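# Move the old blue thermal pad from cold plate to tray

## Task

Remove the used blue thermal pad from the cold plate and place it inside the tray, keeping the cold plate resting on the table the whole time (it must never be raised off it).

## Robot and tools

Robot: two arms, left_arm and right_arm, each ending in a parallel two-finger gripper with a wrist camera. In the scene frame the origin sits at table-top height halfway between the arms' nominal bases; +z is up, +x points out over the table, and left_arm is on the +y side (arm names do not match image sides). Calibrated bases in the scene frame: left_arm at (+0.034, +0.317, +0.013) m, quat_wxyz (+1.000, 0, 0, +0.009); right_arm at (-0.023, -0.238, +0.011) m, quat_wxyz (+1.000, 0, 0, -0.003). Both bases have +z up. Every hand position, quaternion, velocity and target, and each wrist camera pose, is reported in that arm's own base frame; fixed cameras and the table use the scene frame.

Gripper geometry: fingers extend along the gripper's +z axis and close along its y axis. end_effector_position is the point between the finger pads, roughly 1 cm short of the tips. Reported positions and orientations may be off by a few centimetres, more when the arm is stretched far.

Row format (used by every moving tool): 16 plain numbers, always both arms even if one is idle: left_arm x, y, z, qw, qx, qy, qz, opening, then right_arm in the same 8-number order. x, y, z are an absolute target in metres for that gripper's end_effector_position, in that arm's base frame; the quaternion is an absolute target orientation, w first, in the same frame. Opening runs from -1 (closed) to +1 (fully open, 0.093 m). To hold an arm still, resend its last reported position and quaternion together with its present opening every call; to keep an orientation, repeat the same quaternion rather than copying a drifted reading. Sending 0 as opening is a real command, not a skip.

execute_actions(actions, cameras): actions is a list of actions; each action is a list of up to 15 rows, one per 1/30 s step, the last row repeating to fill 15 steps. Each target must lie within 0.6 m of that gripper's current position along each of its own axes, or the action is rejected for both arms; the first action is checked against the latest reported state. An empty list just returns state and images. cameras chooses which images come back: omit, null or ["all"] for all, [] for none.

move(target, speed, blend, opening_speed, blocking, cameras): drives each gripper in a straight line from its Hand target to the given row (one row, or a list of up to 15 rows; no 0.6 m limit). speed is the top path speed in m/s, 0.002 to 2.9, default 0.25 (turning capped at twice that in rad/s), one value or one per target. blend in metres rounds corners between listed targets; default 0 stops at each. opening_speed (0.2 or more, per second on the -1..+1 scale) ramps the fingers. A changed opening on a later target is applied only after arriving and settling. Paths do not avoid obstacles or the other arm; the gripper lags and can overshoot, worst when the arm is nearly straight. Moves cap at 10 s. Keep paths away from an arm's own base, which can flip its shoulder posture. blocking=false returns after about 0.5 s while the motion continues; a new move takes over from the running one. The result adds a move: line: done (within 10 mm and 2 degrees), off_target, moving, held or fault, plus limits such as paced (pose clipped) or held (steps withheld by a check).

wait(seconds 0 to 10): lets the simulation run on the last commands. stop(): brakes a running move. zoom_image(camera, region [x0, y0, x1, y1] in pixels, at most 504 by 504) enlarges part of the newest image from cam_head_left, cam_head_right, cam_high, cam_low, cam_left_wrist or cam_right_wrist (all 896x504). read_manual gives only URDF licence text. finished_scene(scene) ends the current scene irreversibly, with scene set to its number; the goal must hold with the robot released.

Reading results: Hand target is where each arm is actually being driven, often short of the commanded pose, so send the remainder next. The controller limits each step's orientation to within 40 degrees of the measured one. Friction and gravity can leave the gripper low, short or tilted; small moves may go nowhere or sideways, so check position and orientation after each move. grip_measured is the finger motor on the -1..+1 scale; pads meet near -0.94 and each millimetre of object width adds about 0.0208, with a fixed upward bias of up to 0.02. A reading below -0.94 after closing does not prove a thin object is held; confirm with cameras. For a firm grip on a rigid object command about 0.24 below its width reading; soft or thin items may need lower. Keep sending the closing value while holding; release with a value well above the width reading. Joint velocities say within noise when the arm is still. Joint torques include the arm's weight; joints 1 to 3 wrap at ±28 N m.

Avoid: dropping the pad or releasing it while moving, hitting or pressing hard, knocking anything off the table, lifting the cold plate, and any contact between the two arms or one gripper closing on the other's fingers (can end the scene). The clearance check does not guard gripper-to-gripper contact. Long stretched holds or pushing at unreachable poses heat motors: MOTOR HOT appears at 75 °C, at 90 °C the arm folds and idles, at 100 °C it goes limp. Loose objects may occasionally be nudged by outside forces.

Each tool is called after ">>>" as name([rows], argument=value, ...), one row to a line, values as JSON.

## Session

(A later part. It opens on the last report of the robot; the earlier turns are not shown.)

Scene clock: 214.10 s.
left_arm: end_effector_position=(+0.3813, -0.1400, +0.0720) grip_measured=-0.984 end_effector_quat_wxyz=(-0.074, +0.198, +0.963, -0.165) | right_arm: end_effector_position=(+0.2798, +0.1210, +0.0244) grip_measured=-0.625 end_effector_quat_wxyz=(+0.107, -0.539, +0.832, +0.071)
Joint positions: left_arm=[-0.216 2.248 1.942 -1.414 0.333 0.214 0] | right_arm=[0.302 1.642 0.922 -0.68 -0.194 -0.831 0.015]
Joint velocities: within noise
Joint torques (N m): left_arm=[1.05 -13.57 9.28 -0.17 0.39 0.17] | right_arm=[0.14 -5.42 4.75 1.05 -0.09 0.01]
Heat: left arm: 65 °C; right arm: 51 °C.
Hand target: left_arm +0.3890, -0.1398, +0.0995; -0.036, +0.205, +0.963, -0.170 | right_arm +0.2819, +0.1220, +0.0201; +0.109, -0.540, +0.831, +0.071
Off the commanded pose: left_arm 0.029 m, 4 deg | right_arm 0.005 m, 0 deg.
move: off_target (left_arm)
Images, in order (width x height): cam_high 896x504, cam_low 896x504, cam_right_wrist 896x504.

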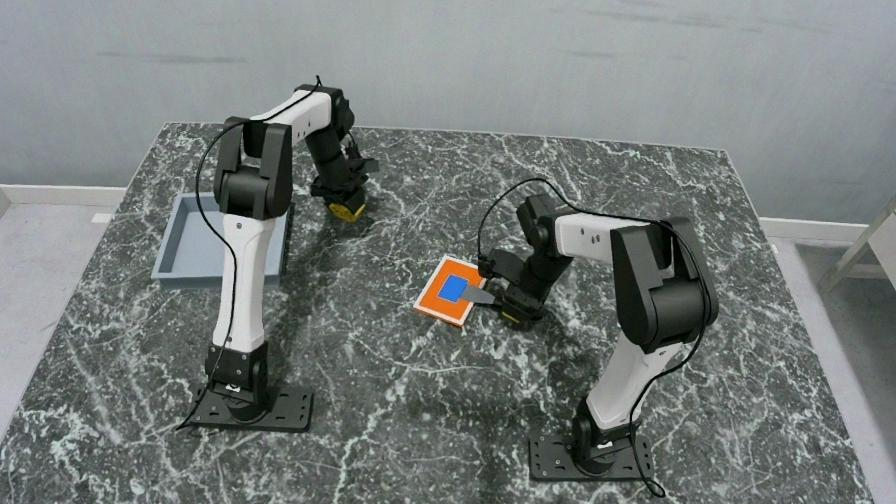

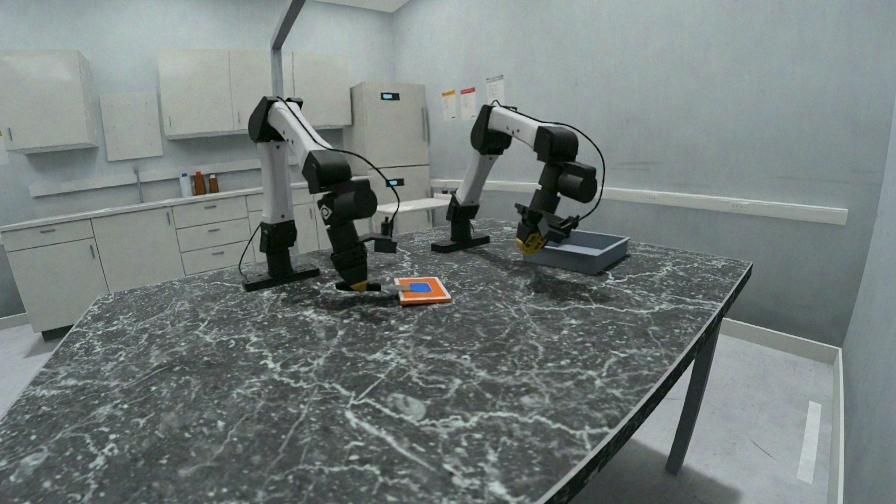

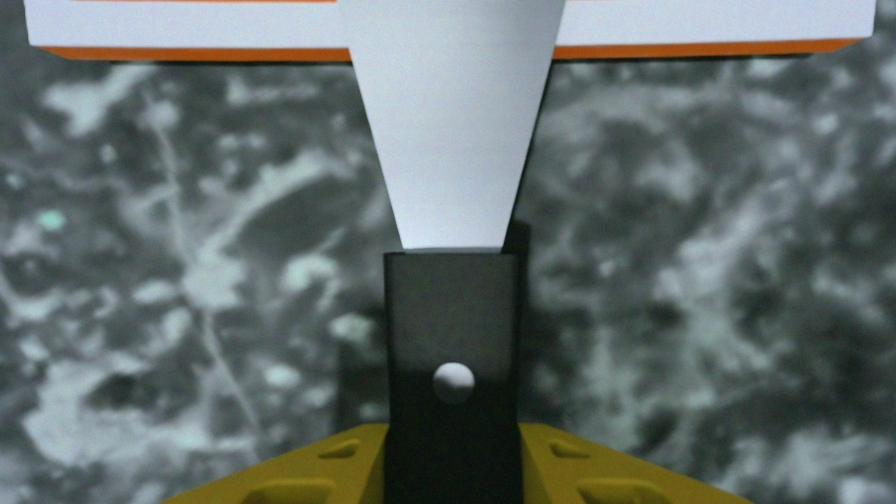

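>>> move(target=[0.33,-0.10,0.14,0,0.205,0.979,0,-1,0.265,0.085,0.016,0.1095,-0.54,0.8315,0.0711,-1], speed=0.1, cameras=["cam_high","cam_low","cam_right_wrist"])

>>> zoom_image(camera="cam_high", region=[390, 240, 540, 340])

Scene clock: 243.30 s.
left_arm: end_effector_position=(+0.3314, -0.1004, +0.1293) grip_measured=-0.984 end_effector_quat_wxyz=(-0.020, +0.206, +0.978, -0.006) | right_arm: end_effector_position=(+0.2701, +0.0916, +0.0150) grip_measured=-0.626 end_effector_quat_wxyz=(+0.116, -0.540, +0.830, +0.079)
Joint positions: left_arm=[-0.287 1.892 1.682 -1.399 0.015 0.129 0] | right_arm=[0.19 1.598 0.827 -0.641 -0.233 -0.945 0.015]
Joint velocities: within noise
Joint torques (N m): left_arm=[-0.35 -10.84 5.38 0.28 -0.16 -0.08] | right_arm=[-0.62 -7.82 4.07 0.53 0.11 -0.07]
Heat: left arm: 72 °C; right arm: 48 °C.
Hand target: left_arm +0.3300, -0.1001, +0.1398; +0.000, +0.205, +0.979, +0.000 | right_arm +0.2650, +0.0852, +0.0157; +0.109, -0.540, +0.831, +0.071
Off the commanded pose: left_arm 0.011 m, 2 deg | right_arm 0.008 m, 1 deg.
move: off_target (left_arm)
Images, in order (width x height): cam_high 896x504, cam_low 896x504, cam_right_wrist 896x504.

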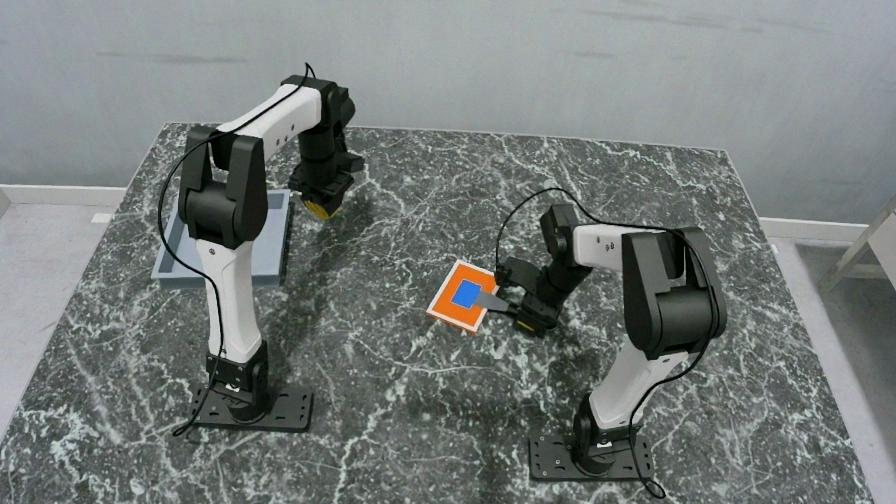

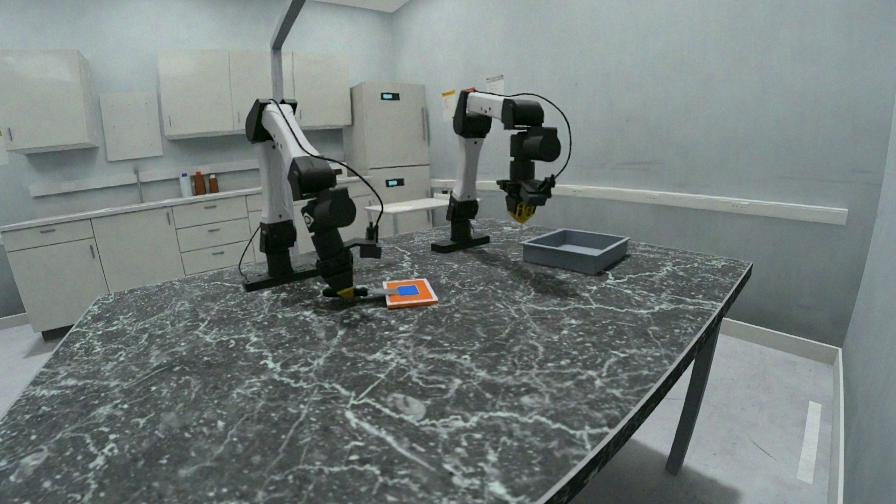

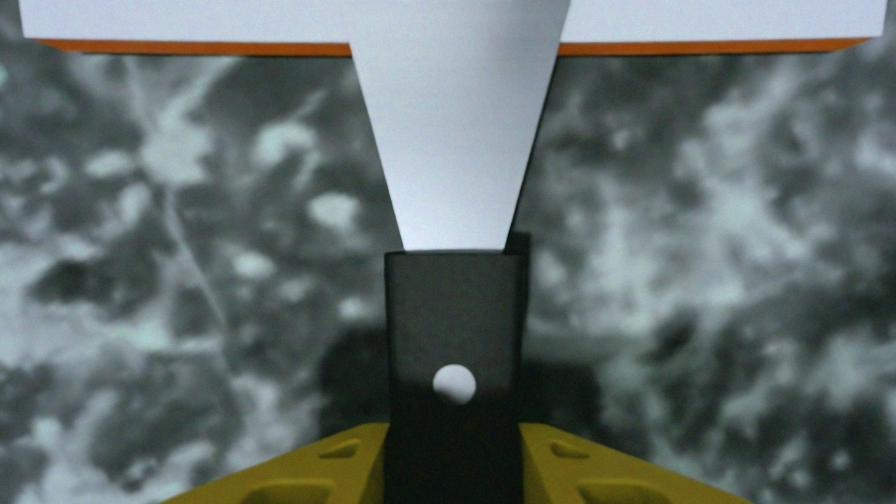

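Scaled by 3.360 from the camera's 896x504 image, which has a finer 1280x720 frame.

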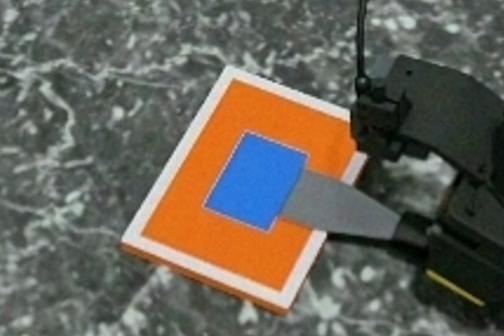

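>>> move([
  [0.33,-0.08,0.14,0,0.205,0.979,0,-1,0.33,0.215,0.016,0.1095,-0.54,0.8315,0.0711,-1],
], speed=0.08, cameras=["cam_high","cam_left_wrist","cam_right_wrist"])

>>> zoom_image(camera="cam_high", region=[350, 210, 480, 310])

Scene clock: 251.17 s.
left_arm: end_effector_position=(+0.3293, -0.0848, +0.1288) grip_measured=-0.984 end_effector_quat_wxyz=(-0.023, +0.203, +0.979, -0.005) | right_arm: end_effector_position=(+0.3270, +0.2145, +0.0185) grip_measured=-0.626 end_effector_quat_wxyz=(+0.115, -0.543, +0.828, +0.079)
Joint positions: left_arm=[-0.246 1.874 1.655 -1.397 0.013 0.164 0] | right_arm=[0.506 1.919 1.231 -0.662 -0.175 -0.635 0.015]
Joint velocities: within noise
Joint torques (N m): left_arm=[0.65 -10.99 5.44 0.27 -0.13 0.15] | right_arm=[0.65 -7.75 7.3 0.77 0.18 0.12]
Heat: left arm: 70 °C; right arm: 48 °C.
Hand target: left_arm +0.3299, -0.0801, +0.1398; +0.000, +0.205, +0.979, +0.000 | right_arm +0.3298, +0.2150, +0.0159; +0.110, -0.540, +0.831, +0.071
Off the commanded pose: left_arm 0.012 m, 3 deg | right_arm 0.004 m, 1 deg.
move: off_target (left_arm)
Images, in order (width x height): cam_high 896x504, cam_left_wrist 896x504, cam_right_wrist 896x504.

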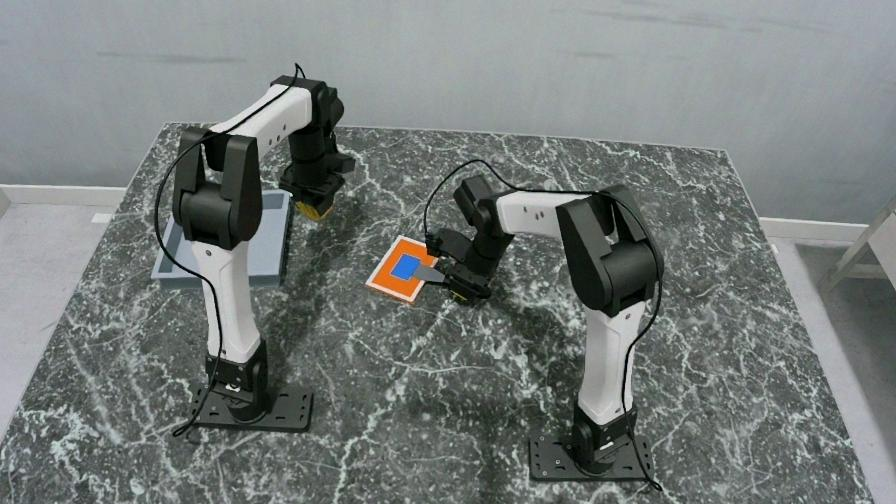

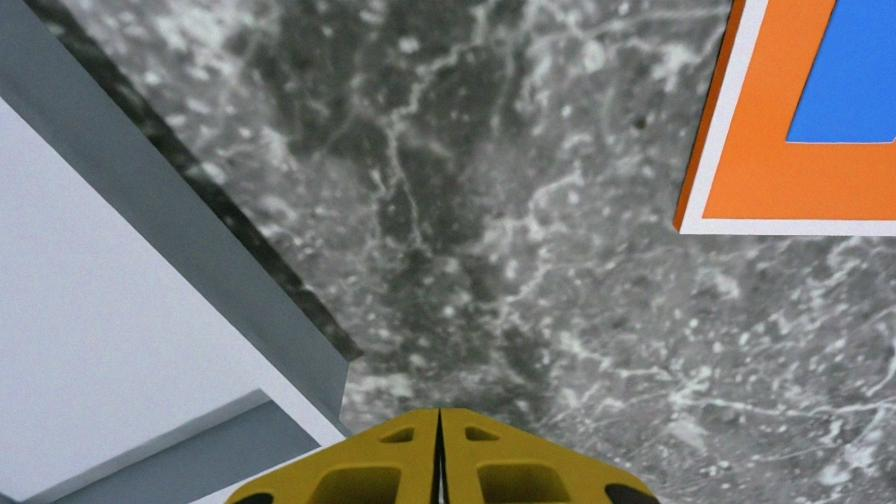

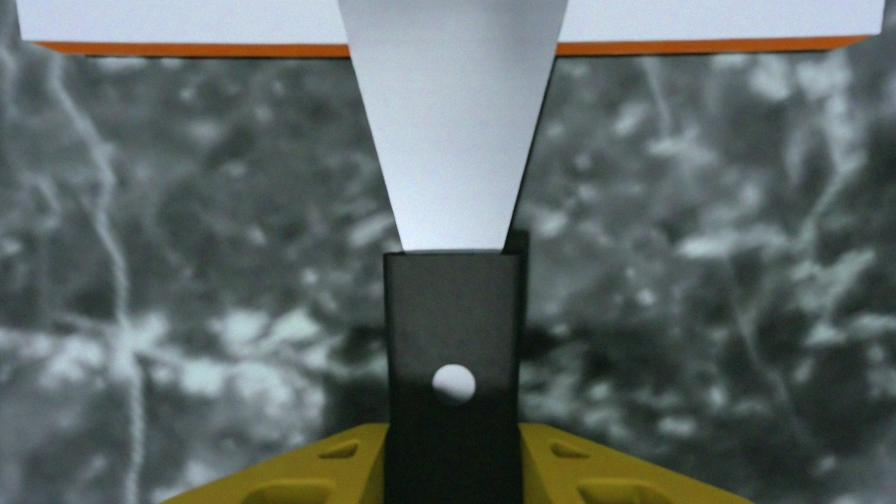

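Scaled by 3.877 from the camera's 896x504 image, which has a finer 1280x720 frame.

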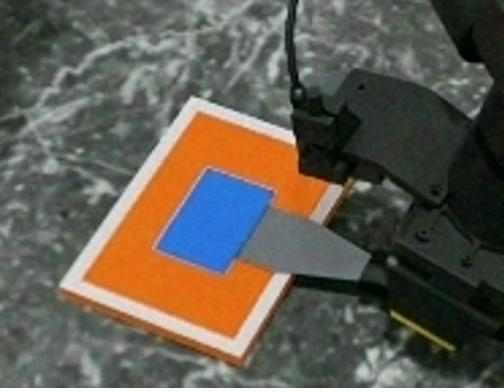

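>>> move([
  [0.345,-0.13,0.03,-0.036,0.205,0.963,-0.170,-1,0.33,0.215,0.016,0.1095,-0.54,0.8315,0.0711,-1],
  [0.340,-0.188,0.010,-0.036,0.205,0.963,-0.170,-1,0.33,0.215,0.016,0.1095,-0.54,0.8315,0.0711,-1],
], speed=0.08, cameras=["cam_high","cam_left_wrist"])

>>> zoom_image(camera="cam_high", region=[350, 210, 480, 310])

Scene clock: 268.93 s.
left_arm: end_effector_position=(+0.3413, -0.1845, +0.0158) grip_measured=-0.984 end_effector_quat_wxyz=(-0.031, +0.209, +0.964, -0.164) | right_arm: end_effector_position=(+0.3271, +0.2146, +0.0186) grip_measured=-0.626 end_effector_quat_wxyz=(+0.115, -0.542, +0.828, +0.079)
Joint positions: left_arm=[-0.353 2.1 1.484 -0.971 0.335 0.078 0] | right_arm=[0.506 1.919 1.232 -0.663 -0.175 -0.634 0.015]
Joint velocities: within noise
Joint torques (N m): left_arm=[-0.17 -7.45 5.76 0.32 0.35 -0.07] | right_arm=[0.64 -7.75 7.25 0.78 0.18 0.13]
Heat: left arm: 68 °C; right arm: 49 °C.
Hand target: left_arm +0.3398, -0.1879, +0.0101; -0.036, +0.205, +0.963, -0.170 | right_arm +0.3299, +0.2150, +0.0160; +0.110, -0.540, +0.831, +0.071
Off the commanded pose: left_arm 0.007 m, 1 deg | right_arm 0.004 m, 1 deg.
move: done
Images, in order (width x height): cam_high 896x504, cam_left_wrist 896x504.

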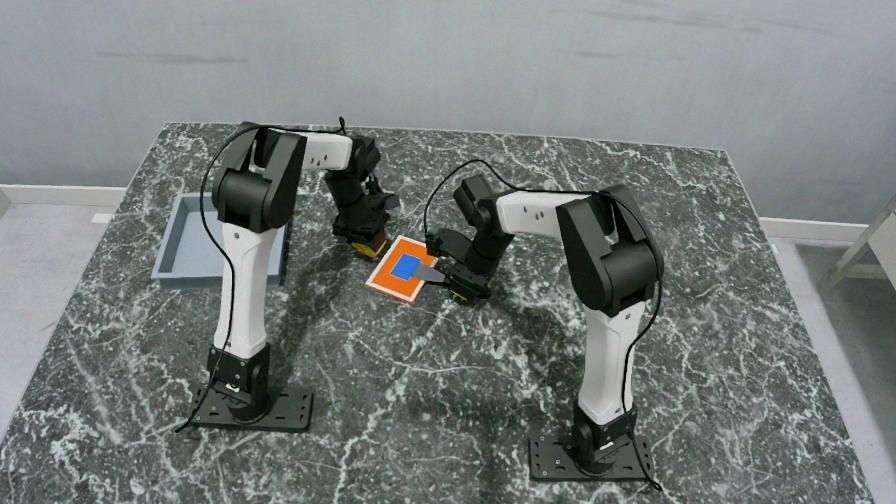

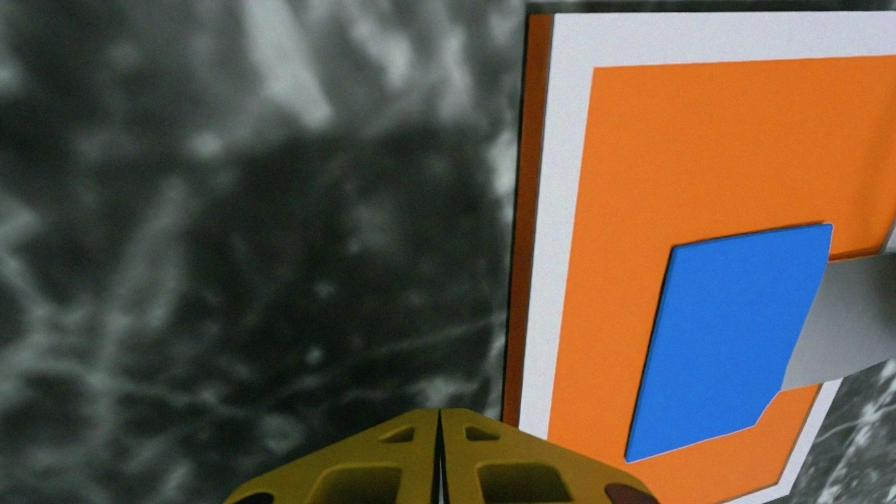

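Scaled by 3.877 from the camera's 896x504 image, which has a finer 1280x720 frame.

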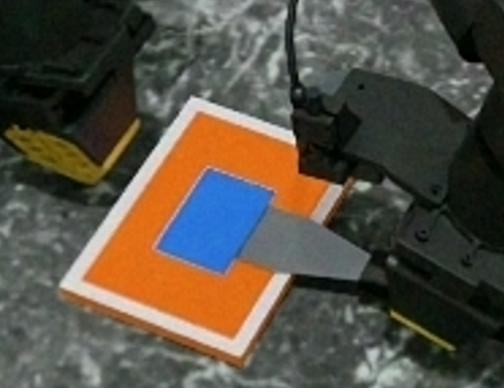

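>>> move([
  [0.334,-0.203,0.010,-0.036,0.205,0.963,-0.170,-1,0.332,0.220,0.016,0.1095,-0.54,0.8315,0.0711,-1],
  [0.334,-0.203,0.010,-0.036,0.205,0.963,-0.170,-1,0.357,0.227,0.018,0.1055,-0.582,0.802,0.077,-1],
  [0.334,-0.203,0.010,-0.036,0.205,0.963,-0.170,-1,0.326,0.248,0.018,0.113,-0.495,0.858,0.065,-1],
  [0.334,-0.203,0.010,-0.036,0.205,0.963,-0.170,-1,0.365,0.241,0.018,0.1055,-0.582,0.802,0.077,-1],
  [0.334,-0.203,0.010,-0.036,0.205,0.963,-0.170,-1,0.333,0.262,0.018,0.113,-0.495,0.858,0.065,-1],
], speed=0.06, cameras=["cam_high","cam_left_wrist","cam_right_wrist"])

>>> zoom_image(camera="cam_high", region=[350, 210, 480, 310])

Scene clock: 283.23 s.
left_arm: end_effector_position=(+0.3396, -0.2018, +0.0158) grip_measured=-0.984 end_effector_quat_wxyz=(-0.024, +0.210, +0.963, -0.165) | right_arm: end_effector_position=(+0.3322, +0.2543, +0.0085) grip_measured=-0.628 end_effector_quat_wxyz=(+0.093, -0.493, +0.863, +0.062)
Joint positions: left_arm=[-0.395 2.1 1.484 -0.941 0.335 0.032 0] | right_arm=[0.61 2.044 1.383 -0.711 -0.107 -0.418 0.015]
Joint velocities: within noise
Joint torques (N m): left_arm=[0.01 -7.92 5.22 0.28 0.35 -0.08] | right_arm=[1.43 -13.08 4.68 1.13 0.03 0.11]
Heat: left arm: 64 °C; right arm: 49 °C.
Hand target: left_arm +0.3340, -0.2030, +0.0101; -0.036, +0.205, +0.963, -0.170 | right_arm +0.3329, +0.2620, +0.0181; +0.113, -0.496, +0.859, +0.065
Off the commanded pose: left_arm 0.008 m, 2 deg | right_arm 0.012 m, 2 deg.
move: off_target (right_arm)
Images, in order (width x height): cam_high 896x504, cam_left_wrist 896x504, cam_right_wrist 896x504.

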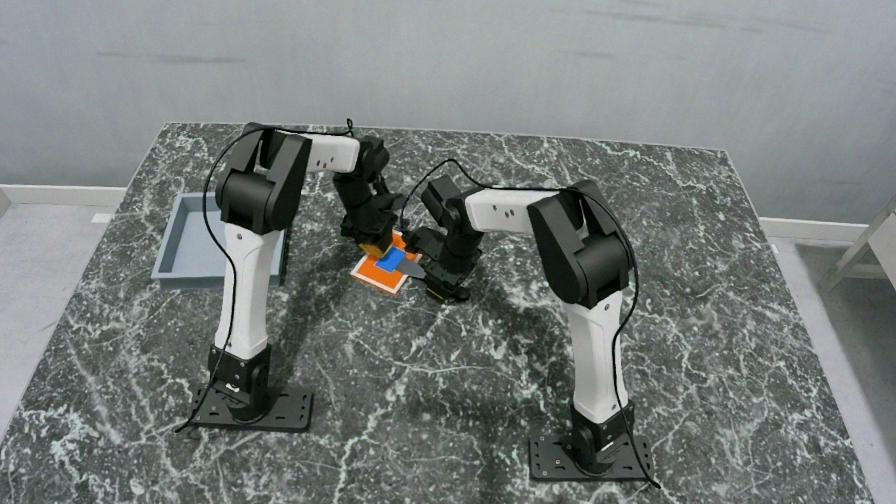

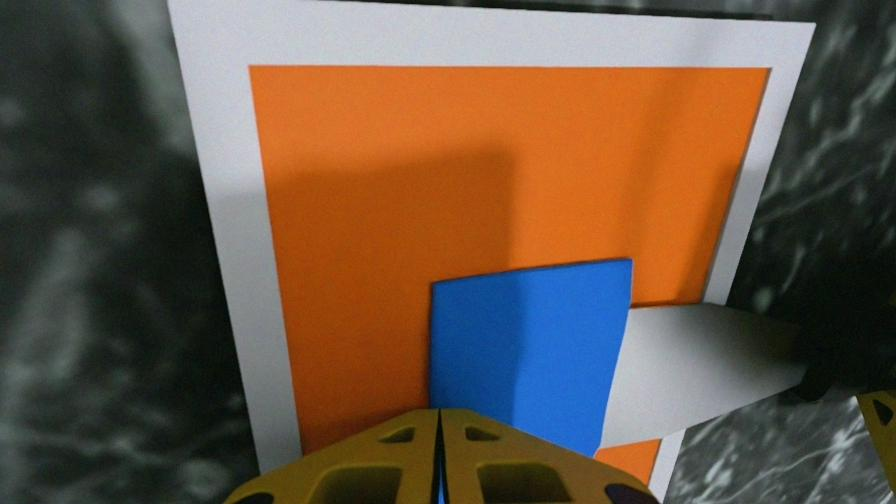

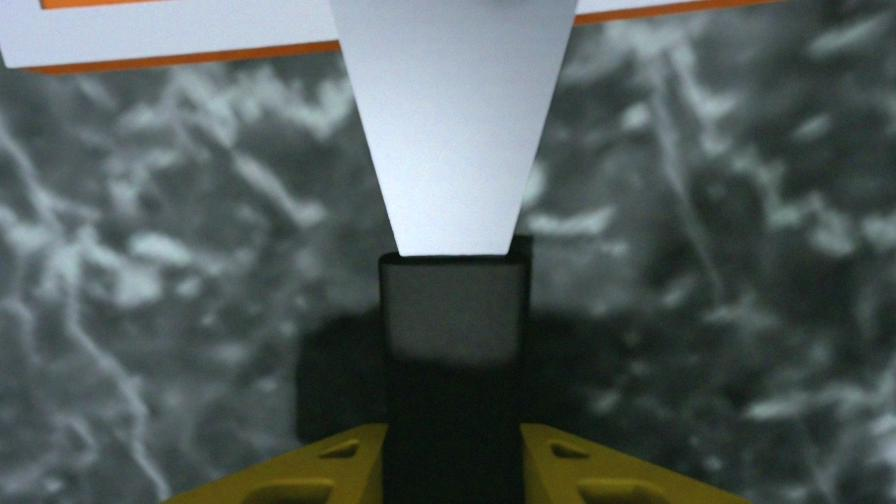

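Scaled by 3.877 from the camera's 896x504 image, which has a finer 1280x720 frame.

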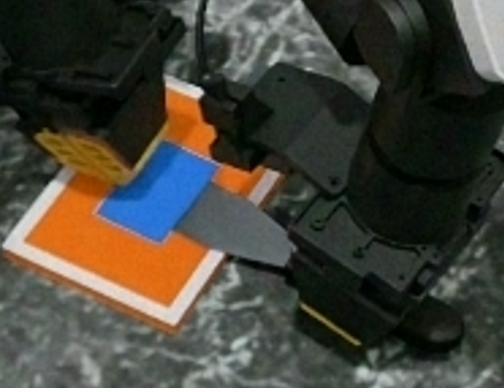

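>>> move([
  [0.342,-0.195,0.05,-0.036,0.205,0.963,-0.170,-1,0.333,0.250,0.016,0.1095,-0.54,0.8315,0.0711,-1],
  [0.362,-0.150,0.05,-0.036,0.205,0.963,-0.170,-1,0.333,0.250,0.016,0.1095,-0.54,0.8315,0.0711,-1],
  [0.362,-0.150,-0.002,-0.036,0.205,0.963,-0.170,-1,0.333,0.250,0.016,0.1095,-0.54,0.8315,0.0711,-1],
], speed=0.08, cameras=["cam_high","cam_left_wrist","cam_right_wrist"])

>>> zoom_image(camera="cam_high", region=[330, 210, 460, 310])

Scene clock: 295.17 s.
left_arm: end_effector_position=(+0.3592, -0.1490, +0.0071) grip_measured=-0.984 end_effector_quat_wxyz=(-0.041, +0.201, +0.965, -0.166) | right_arm: end_effector_position=(+0.3377, +0.2511, +0.0079) grip_measured=-0.628 end_effector_quat_wxyz=(+0.107, -0.530, +0.839, +0.067)
Joint positions: left_arm=[-0.249 2.16 1.54 -1.02 0.338 0.173 0] | right_arm=[0.589 2.039 1.365 -0.679 -0.127 -0.525 0.015]
Joint velocities: within noise
Joint torques (N m): left_arm=[0.23 -7.68 5.09 0.5 0.3 0.14] | right_arm=[0.12 -13.29 4.34 0.74 -0.13 -0.21]
Heat: left arm: 62 °C; right arm: 49 °C.
Hand target: left_arm +0.3618, -0.1499, -0.0018; -0.036, +0.205, +0.963, -0.170 | right_arm +0.3331, +0.2501, +0.0157; +0.109, -0.540, +0.832, +0.071
Off the commanded pose: left_arm 0.010 m, 1 deg | right_arm 0.009 m, 2 deg.
move: done
Images, in order (width x height): cam_high 896x504, cam_left_wrist 896x504, cam_right_wrist 896x504.

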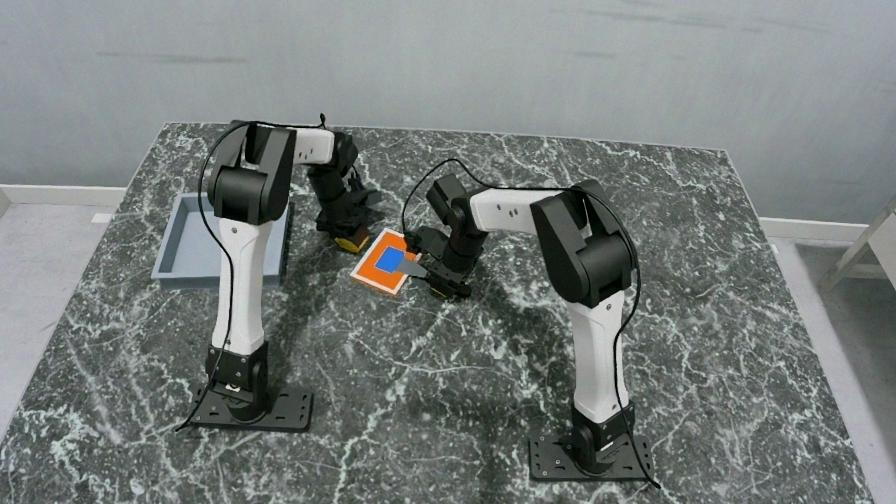

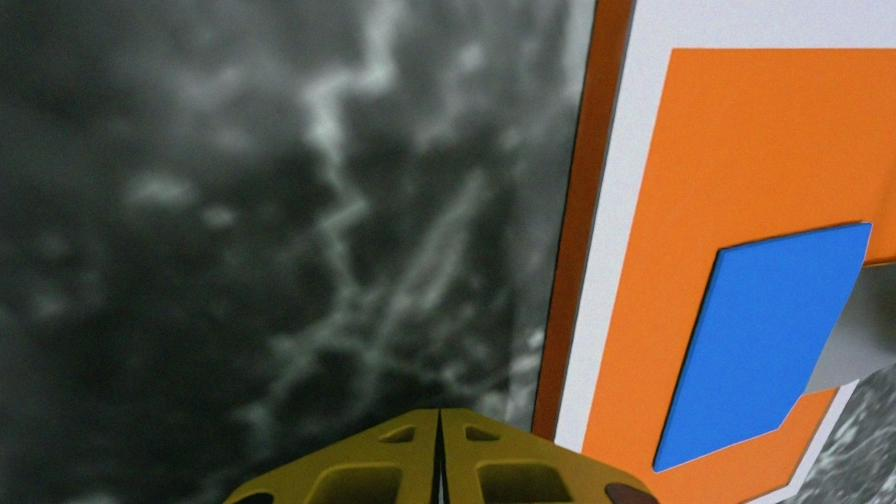

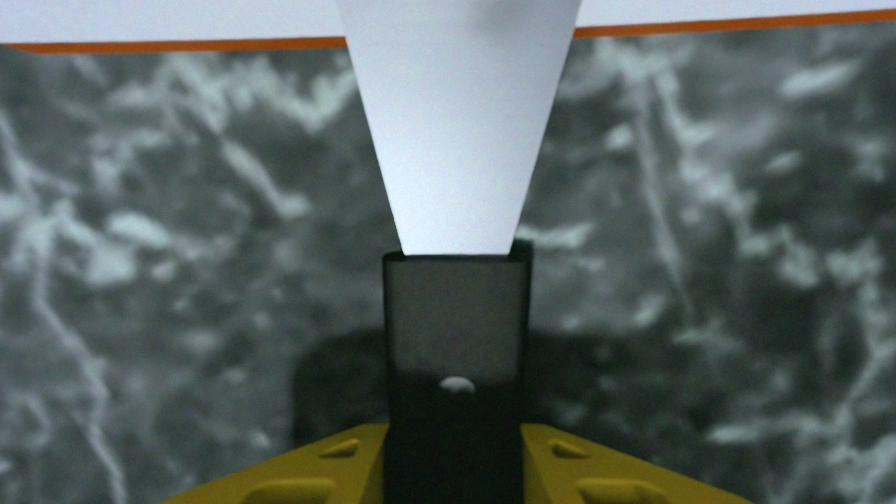

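Scaled by 3.877 from the camera's 896x504 image, which has a finer 1280x720 frame.

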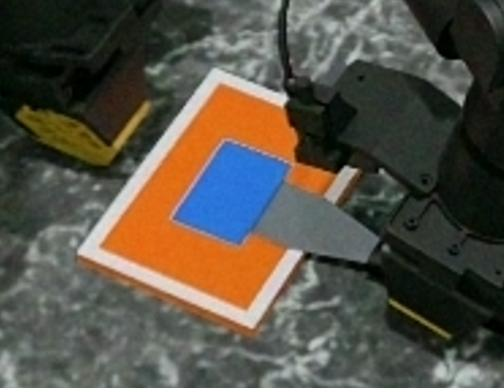

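>>> move([
  [0.357,-0.165,-0.002,-0.036,0.205,0.963,-0.170,-1,0.340,0.256,0.014,0.1095,-0.54,0.8315,0.0711,-1],
  [0.357,-0.165,-0.002,-0.036,0.205,0.963,-0.170,-1,0.370,0.264,0.018,0.1055,-0.582,0.802,0.077,-1],
  [0.357,-0.165,-0.002,-0.036,0.205,0.963,-0.170,-1,0.337,0.283,0.018,0.113,-0.495,0.858,0.065,-1],
  [0.357,-0.165,-0.002,-0.036,0.205,0.963,-0.170,-1,0.378,0.278,0.018,0.1055,-0.582,0.802,0.077,-1],
  [0.357,-0.165,-0.002,-0.036,0.205,0.963,-0.170,-1,0.346,0.296,0.018,0.113,-0.495,0.858,0.065,-1],
], speed=0.06, cameras=["cam_high","cam_left_wrist","cam_right_wrist"])

>>> zoom_image(camera="cam_high", region=[330, 210, 460, 310])

Scene clock: 308.70 s.
left_arm: end_effector_position=(+0.3588, -0.1497, +0.0065) grip_measured=-0.984 end_effector_quat_wxyz=(-0.042, +0.193, +0.967, -0.161) | right_arm: end_effector_position=(+0.3391, +0.2745, +0.0051) grip_measured=-0.629 end_effector_quat_wxyz=(+0.068, -0.490, +0.868, +0.049)
Joint positions: left_arm=[-0.256 2.16 1.54 -1.019 0.327 0.149 0] | right_arm=[0.651 2.15 1.545 -0.816 -0.077 -0.371 0.015]
Joint velocities: within noise
Joint torques (N m): left_arm=[-2.93 -8.23 3.84 0.7 0.44 -0.07] | right_arm=[2.1 -14.04 5.14 1.56 -0.17 0.1]
Heat: left arm: 61 °C; right arm: 51 °C.
Hand target: left_arm +0.3564, -0.1645, -0.0015; -0.037, +0.205, +0.963, -0.170 | right_arm +0.3451, +0.2954, +0.0191; +0.112, -0.496, +0.859, +0.066
Off the commanded pose: left_arm 0.018 m, 2 deg | right_arm 0.026 m, 6 deg.
move: off_target (left_arm, right_arm)
Images, in order (width x height): cam_high 896x504, cam_left_wrist 896x504, cam_right_wrist 896x504.

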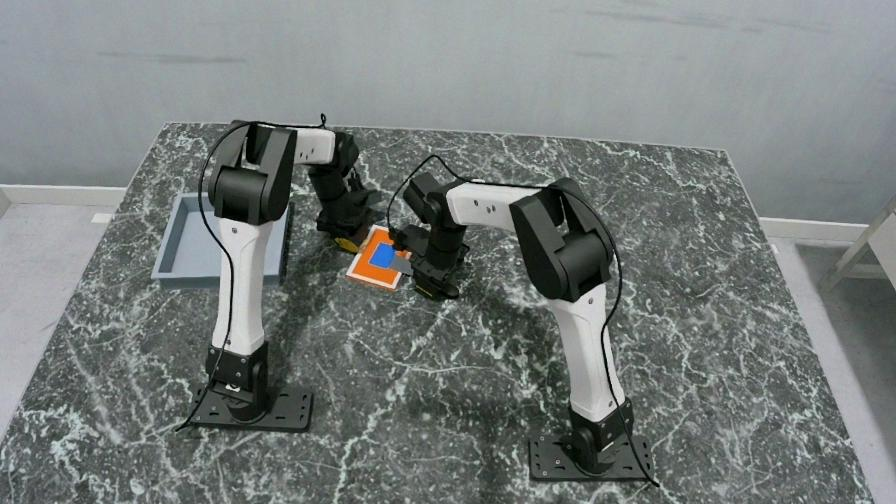

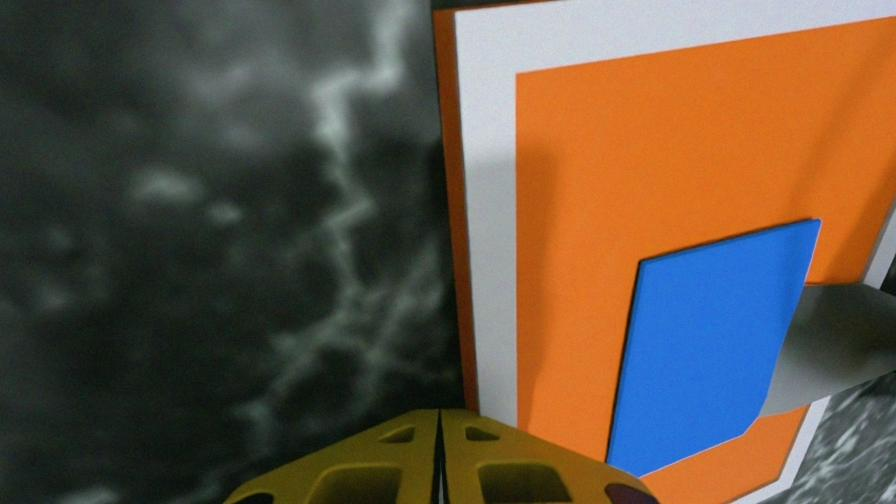

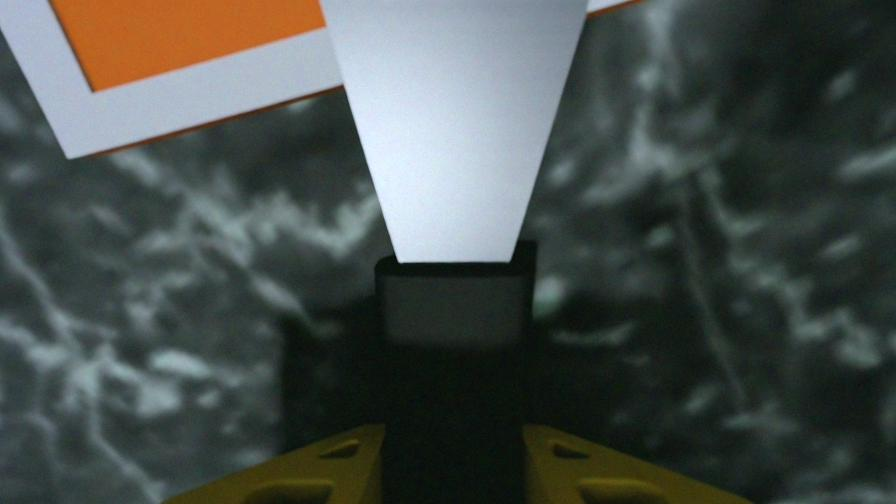

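Scaled by 3.877 from the camera's 896x504 image, which has a finer 1280x720 frame.

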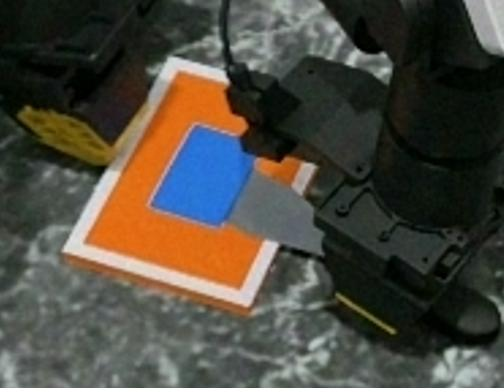

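>>> move([
  [0.359,-0.140,0.05,-0.036,0.205,0.963,-0.170,-1,0.338,0.262,0.014,0.1095,-0.54,0.8315,0.0711,-1],
  [0.353,-0.172,0.045,-0.036,0.205,0.963,-0.170,-1,0.338,0.262,0.014,0.1095,-0.54,0.8315,0.0711,-1],
  [0.353,-0.172,-0.005,-0.036,0.205,0.963,-0.170,-1,0.338,0.262,0.014,0.1095,-0.54,0.8315,0.0711,-1],
], speed=0.08, cameras=["cam_high","cam_left_wrist"])

>>> zoom_image(camera="cam_high", region=[330, 210, 460, 310])

Scene clock: 326.77 s.
left_arm: end_effector_position=(+0.3497, -0.1695, +0.0130) grip_measured=-0.984 end_effector_quat_wxyz=(-0.042, +0.207, +0.963, -0.169) | right_arm: end_effector_position=(+0.3391, +0.2638, +0.0054) grip_measured=-0.629 end_effector_quat_wxyz=(+0.102, -0.536, +0.836, +0.068)
Joint positions: left_arm=[-0.304 2.138 1.528 -1.015 0.345 0.13 0] | right_arm=[0.611 2.079 1.418 -0.699 -0.127 -0.515 0.015]
Joint velocities: within noise
Joint torques (N m): left_arm=[-0.13 -6.45 3.15 0.88 0.26 -0.05] | right_arm=[-0.28 -13.63 4.31 0.85 -0.08 -0.12]
Heat: left arm: 61 °C; right arm: 53 °C.
Hand target: left_arm +0.3521, -0.1717, -0.0043; -0.037, +0.205, +0.963, -0.170 | right_arm +0.3381, +0.2620, +0.0138; +0.109, -0.540, +0.832, +0.071
Off the commanded pose: left_arm 0.018 m, 1 deg | right_arm 0.009 m, 1 deg.
move: off_target (left_arm)
Images, in order (width x height): cam_high 896x504, cam_left_wrist 896x504.

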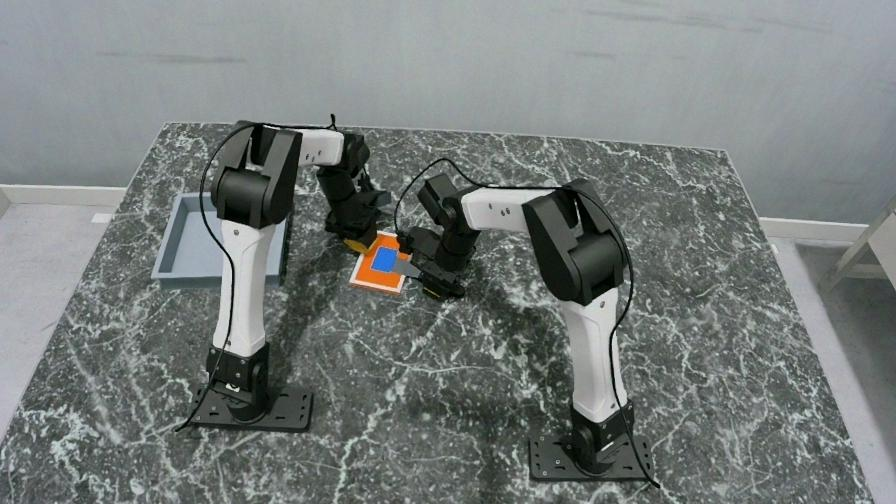

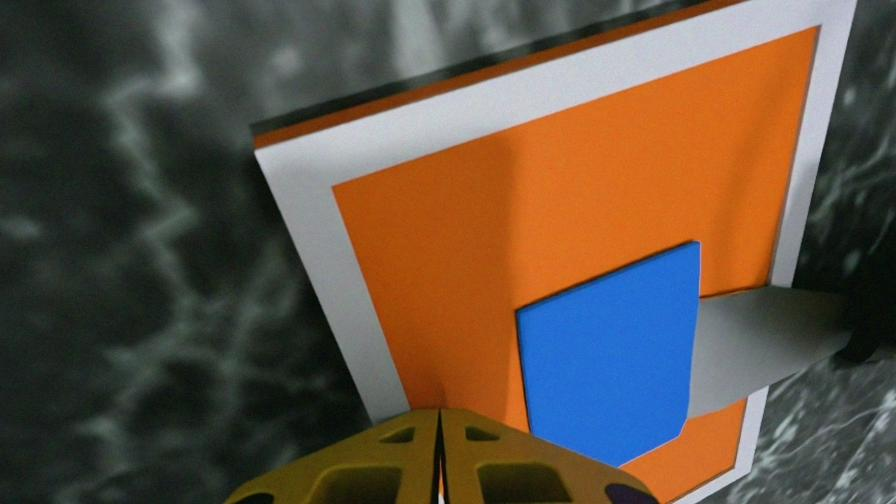

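Scaled by 3.877 from the camera's 896x504 image, which has a finer 1280x720 frame.

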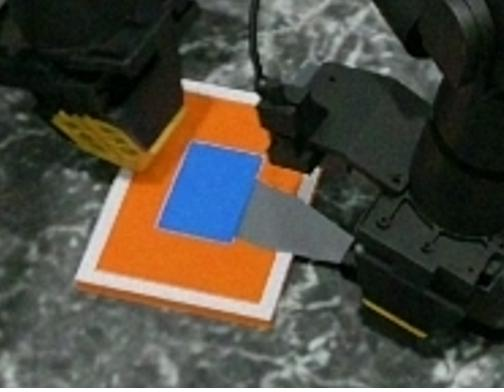

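>>> move([
  [0.353,-0.172,-0.007,-0.036,0.205,0.963,-0.17,-1,0.320,0.230,0.014,0.1055,-0.582,0.802,0.077,-1],
  [0.353,-0.172,-0.007,-0.036,0.205,0.963,-0.17,-1,0.29,0.175,0.014,0.1095,-0.54,0.8315,0.0711,-1],
], speed=0.06, cameras=["cam_high","cam_low"])

Scene clock: 349.83 s.
left_arm: end_effector_position=(+0.3487, -0.1798, +0.0068) grip_measured=-0.984 end_effector_quat_wxyz=(-0.038, +0.211, +0.958, -0.190) | right_arm: end_effector_position=(+0.2913, +0.1800, +0.0088) grip_measured=-0.629 end_effector_quat_wxyz=(+0.107, -0.542, +0.830, +0.076)
Joint positions: left_arm=[-0.313 2.149 1.51 -0.974 0.387 0.128 0] | right_arm=[0.468 1.785 1.016 -0.602 -0.174 -0.672 0.015]
Joint velocities: within noise
Joint torques (N m): left_arm=[0.72 -7.06 4.57 0.55 -0.21 -0.05] | right_arm=[-0.51 -10.35 4.31 0.72 0.05 0.01]
Heat: left arm: 59 °C; right arm: 57 °C.
Hand target: left_arm +0.3526, -0.1719, -0.0064; -0.036, +0.205, +0.963, -0.170 | right_arm +0.2901, +0.1752, +0.0139; +0.110, -0.540, +0.831, +0.071
Off the commanded pose: left_arm 0.016 m, 2 deg | right_arm 0.007 m, 1 deg.
move: off_target (left_arm)
Images, in order (width x height): cam_high 896x504, cam_low 896x504.

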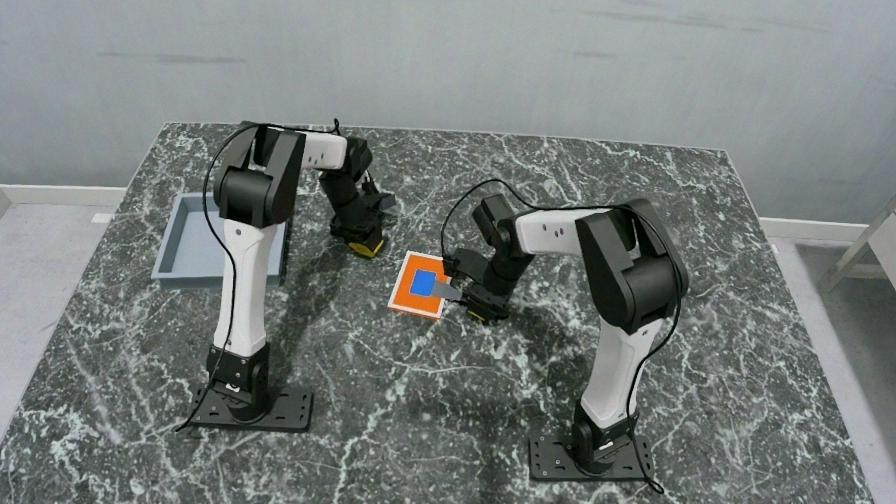

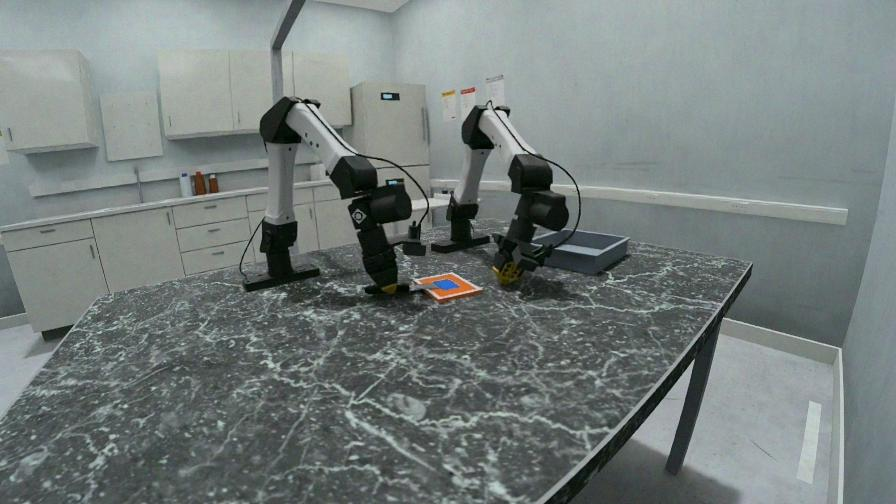

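>>> move([
  [0.345,-0.18,0.10,0,0.207,0.978,0,-1,0.29,0.175,0.014,0.1095,-0.54,0.8315,0.0711,-1],
  [0.275,-0.265,0.15,0,0.207,0.978,0,0.1,0.29,0.175,0.014,0.1095,-0.54,0.8315,0.0711,-1],
], speed=0.2, cameras=["cam_left_wrist","cam_right_wrist","cam_high"])

Scene clock: 362.50 s.
left_arm: end_effector_position=(+0.2695, -0.2633, +0.1322) grip_measured=+0.098 end_effector_quat_wxyz=(-0.026, +0.212, +0.977, +0.007) | right_arm: end_effector_position=(+0.2912, +0.1800, +0.0087) grip_measured=-0.629 end_effector_quat_wxyz=(+0.107, -0.542, +0.830, +0.076)
Joint positions: left_arm=[-0.767 2.035 1.893 -1.48 0.014 -0.34 0.05] | right_arm=[0.468 1.785 1.015 -0.602 -0.174 -0.672 0.015]
Joint velocities: within noise
Joint torques (N m): left_arm=[0.16 -10.33 9.85 0 -0.25 -0.09] | right_arm=[-0.5 -10.35 4.31 0.72 0.05 0.01]
Heat: left arm: 59 °C; right arm: 54 °C.
Hand target: left_arm +0.2746, -0.2647, +0.1499; +0.000, +0.207, +0.978, +0.000 | right_arm +0.2900, +0.1751, +0.0138; +0.110, -0.540, +0.831, +0.071
Off the commanded pose: left_arm 0.019 m, 3 deg | right_arm 0.007 m, 1 deg.
move: off_target (left_arm); target 2's new opening was sent with left_arm's hand 0.019 m and 3 deg from that target
Images, in order (width x height): cam_high 896x504, cam_left_wrist 896x504, cam_right_wrist 896x504.

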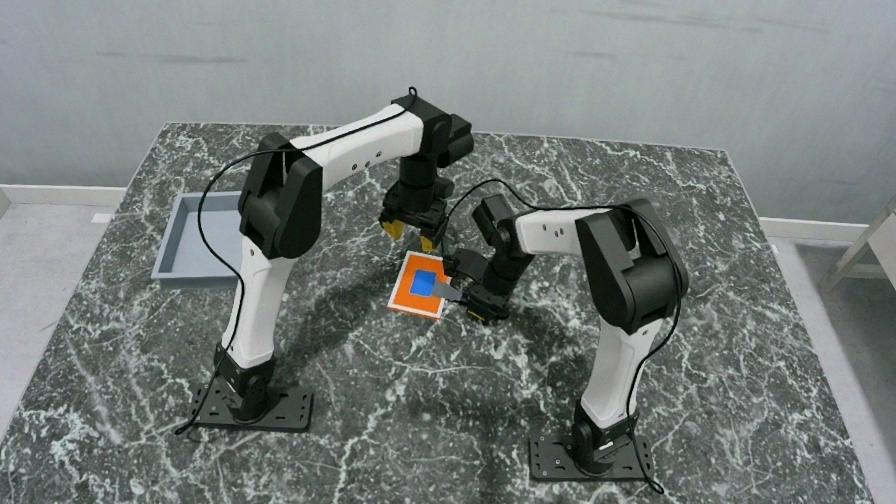

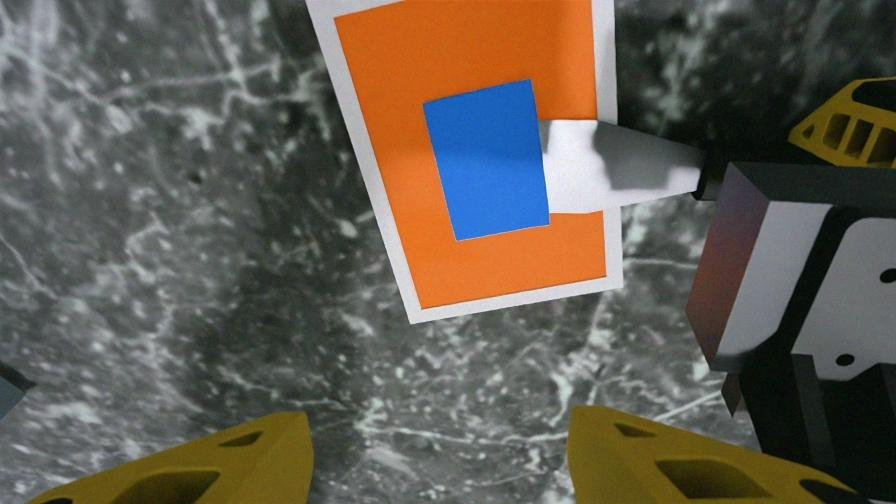

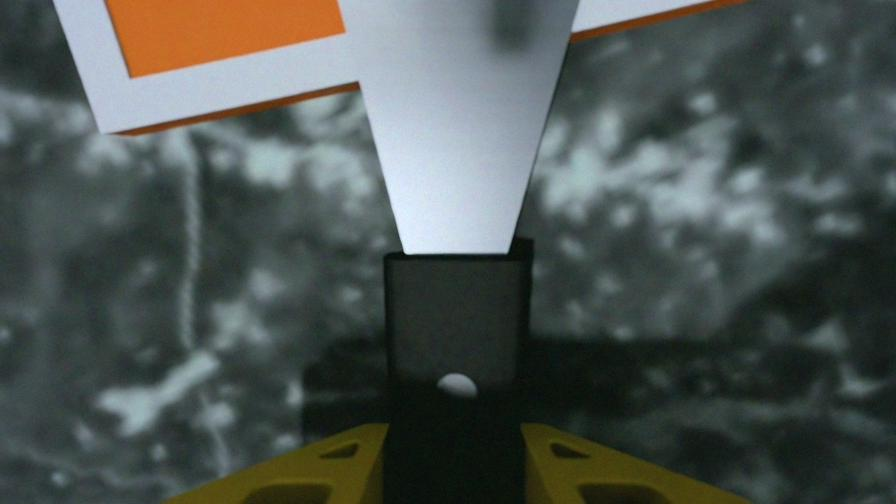

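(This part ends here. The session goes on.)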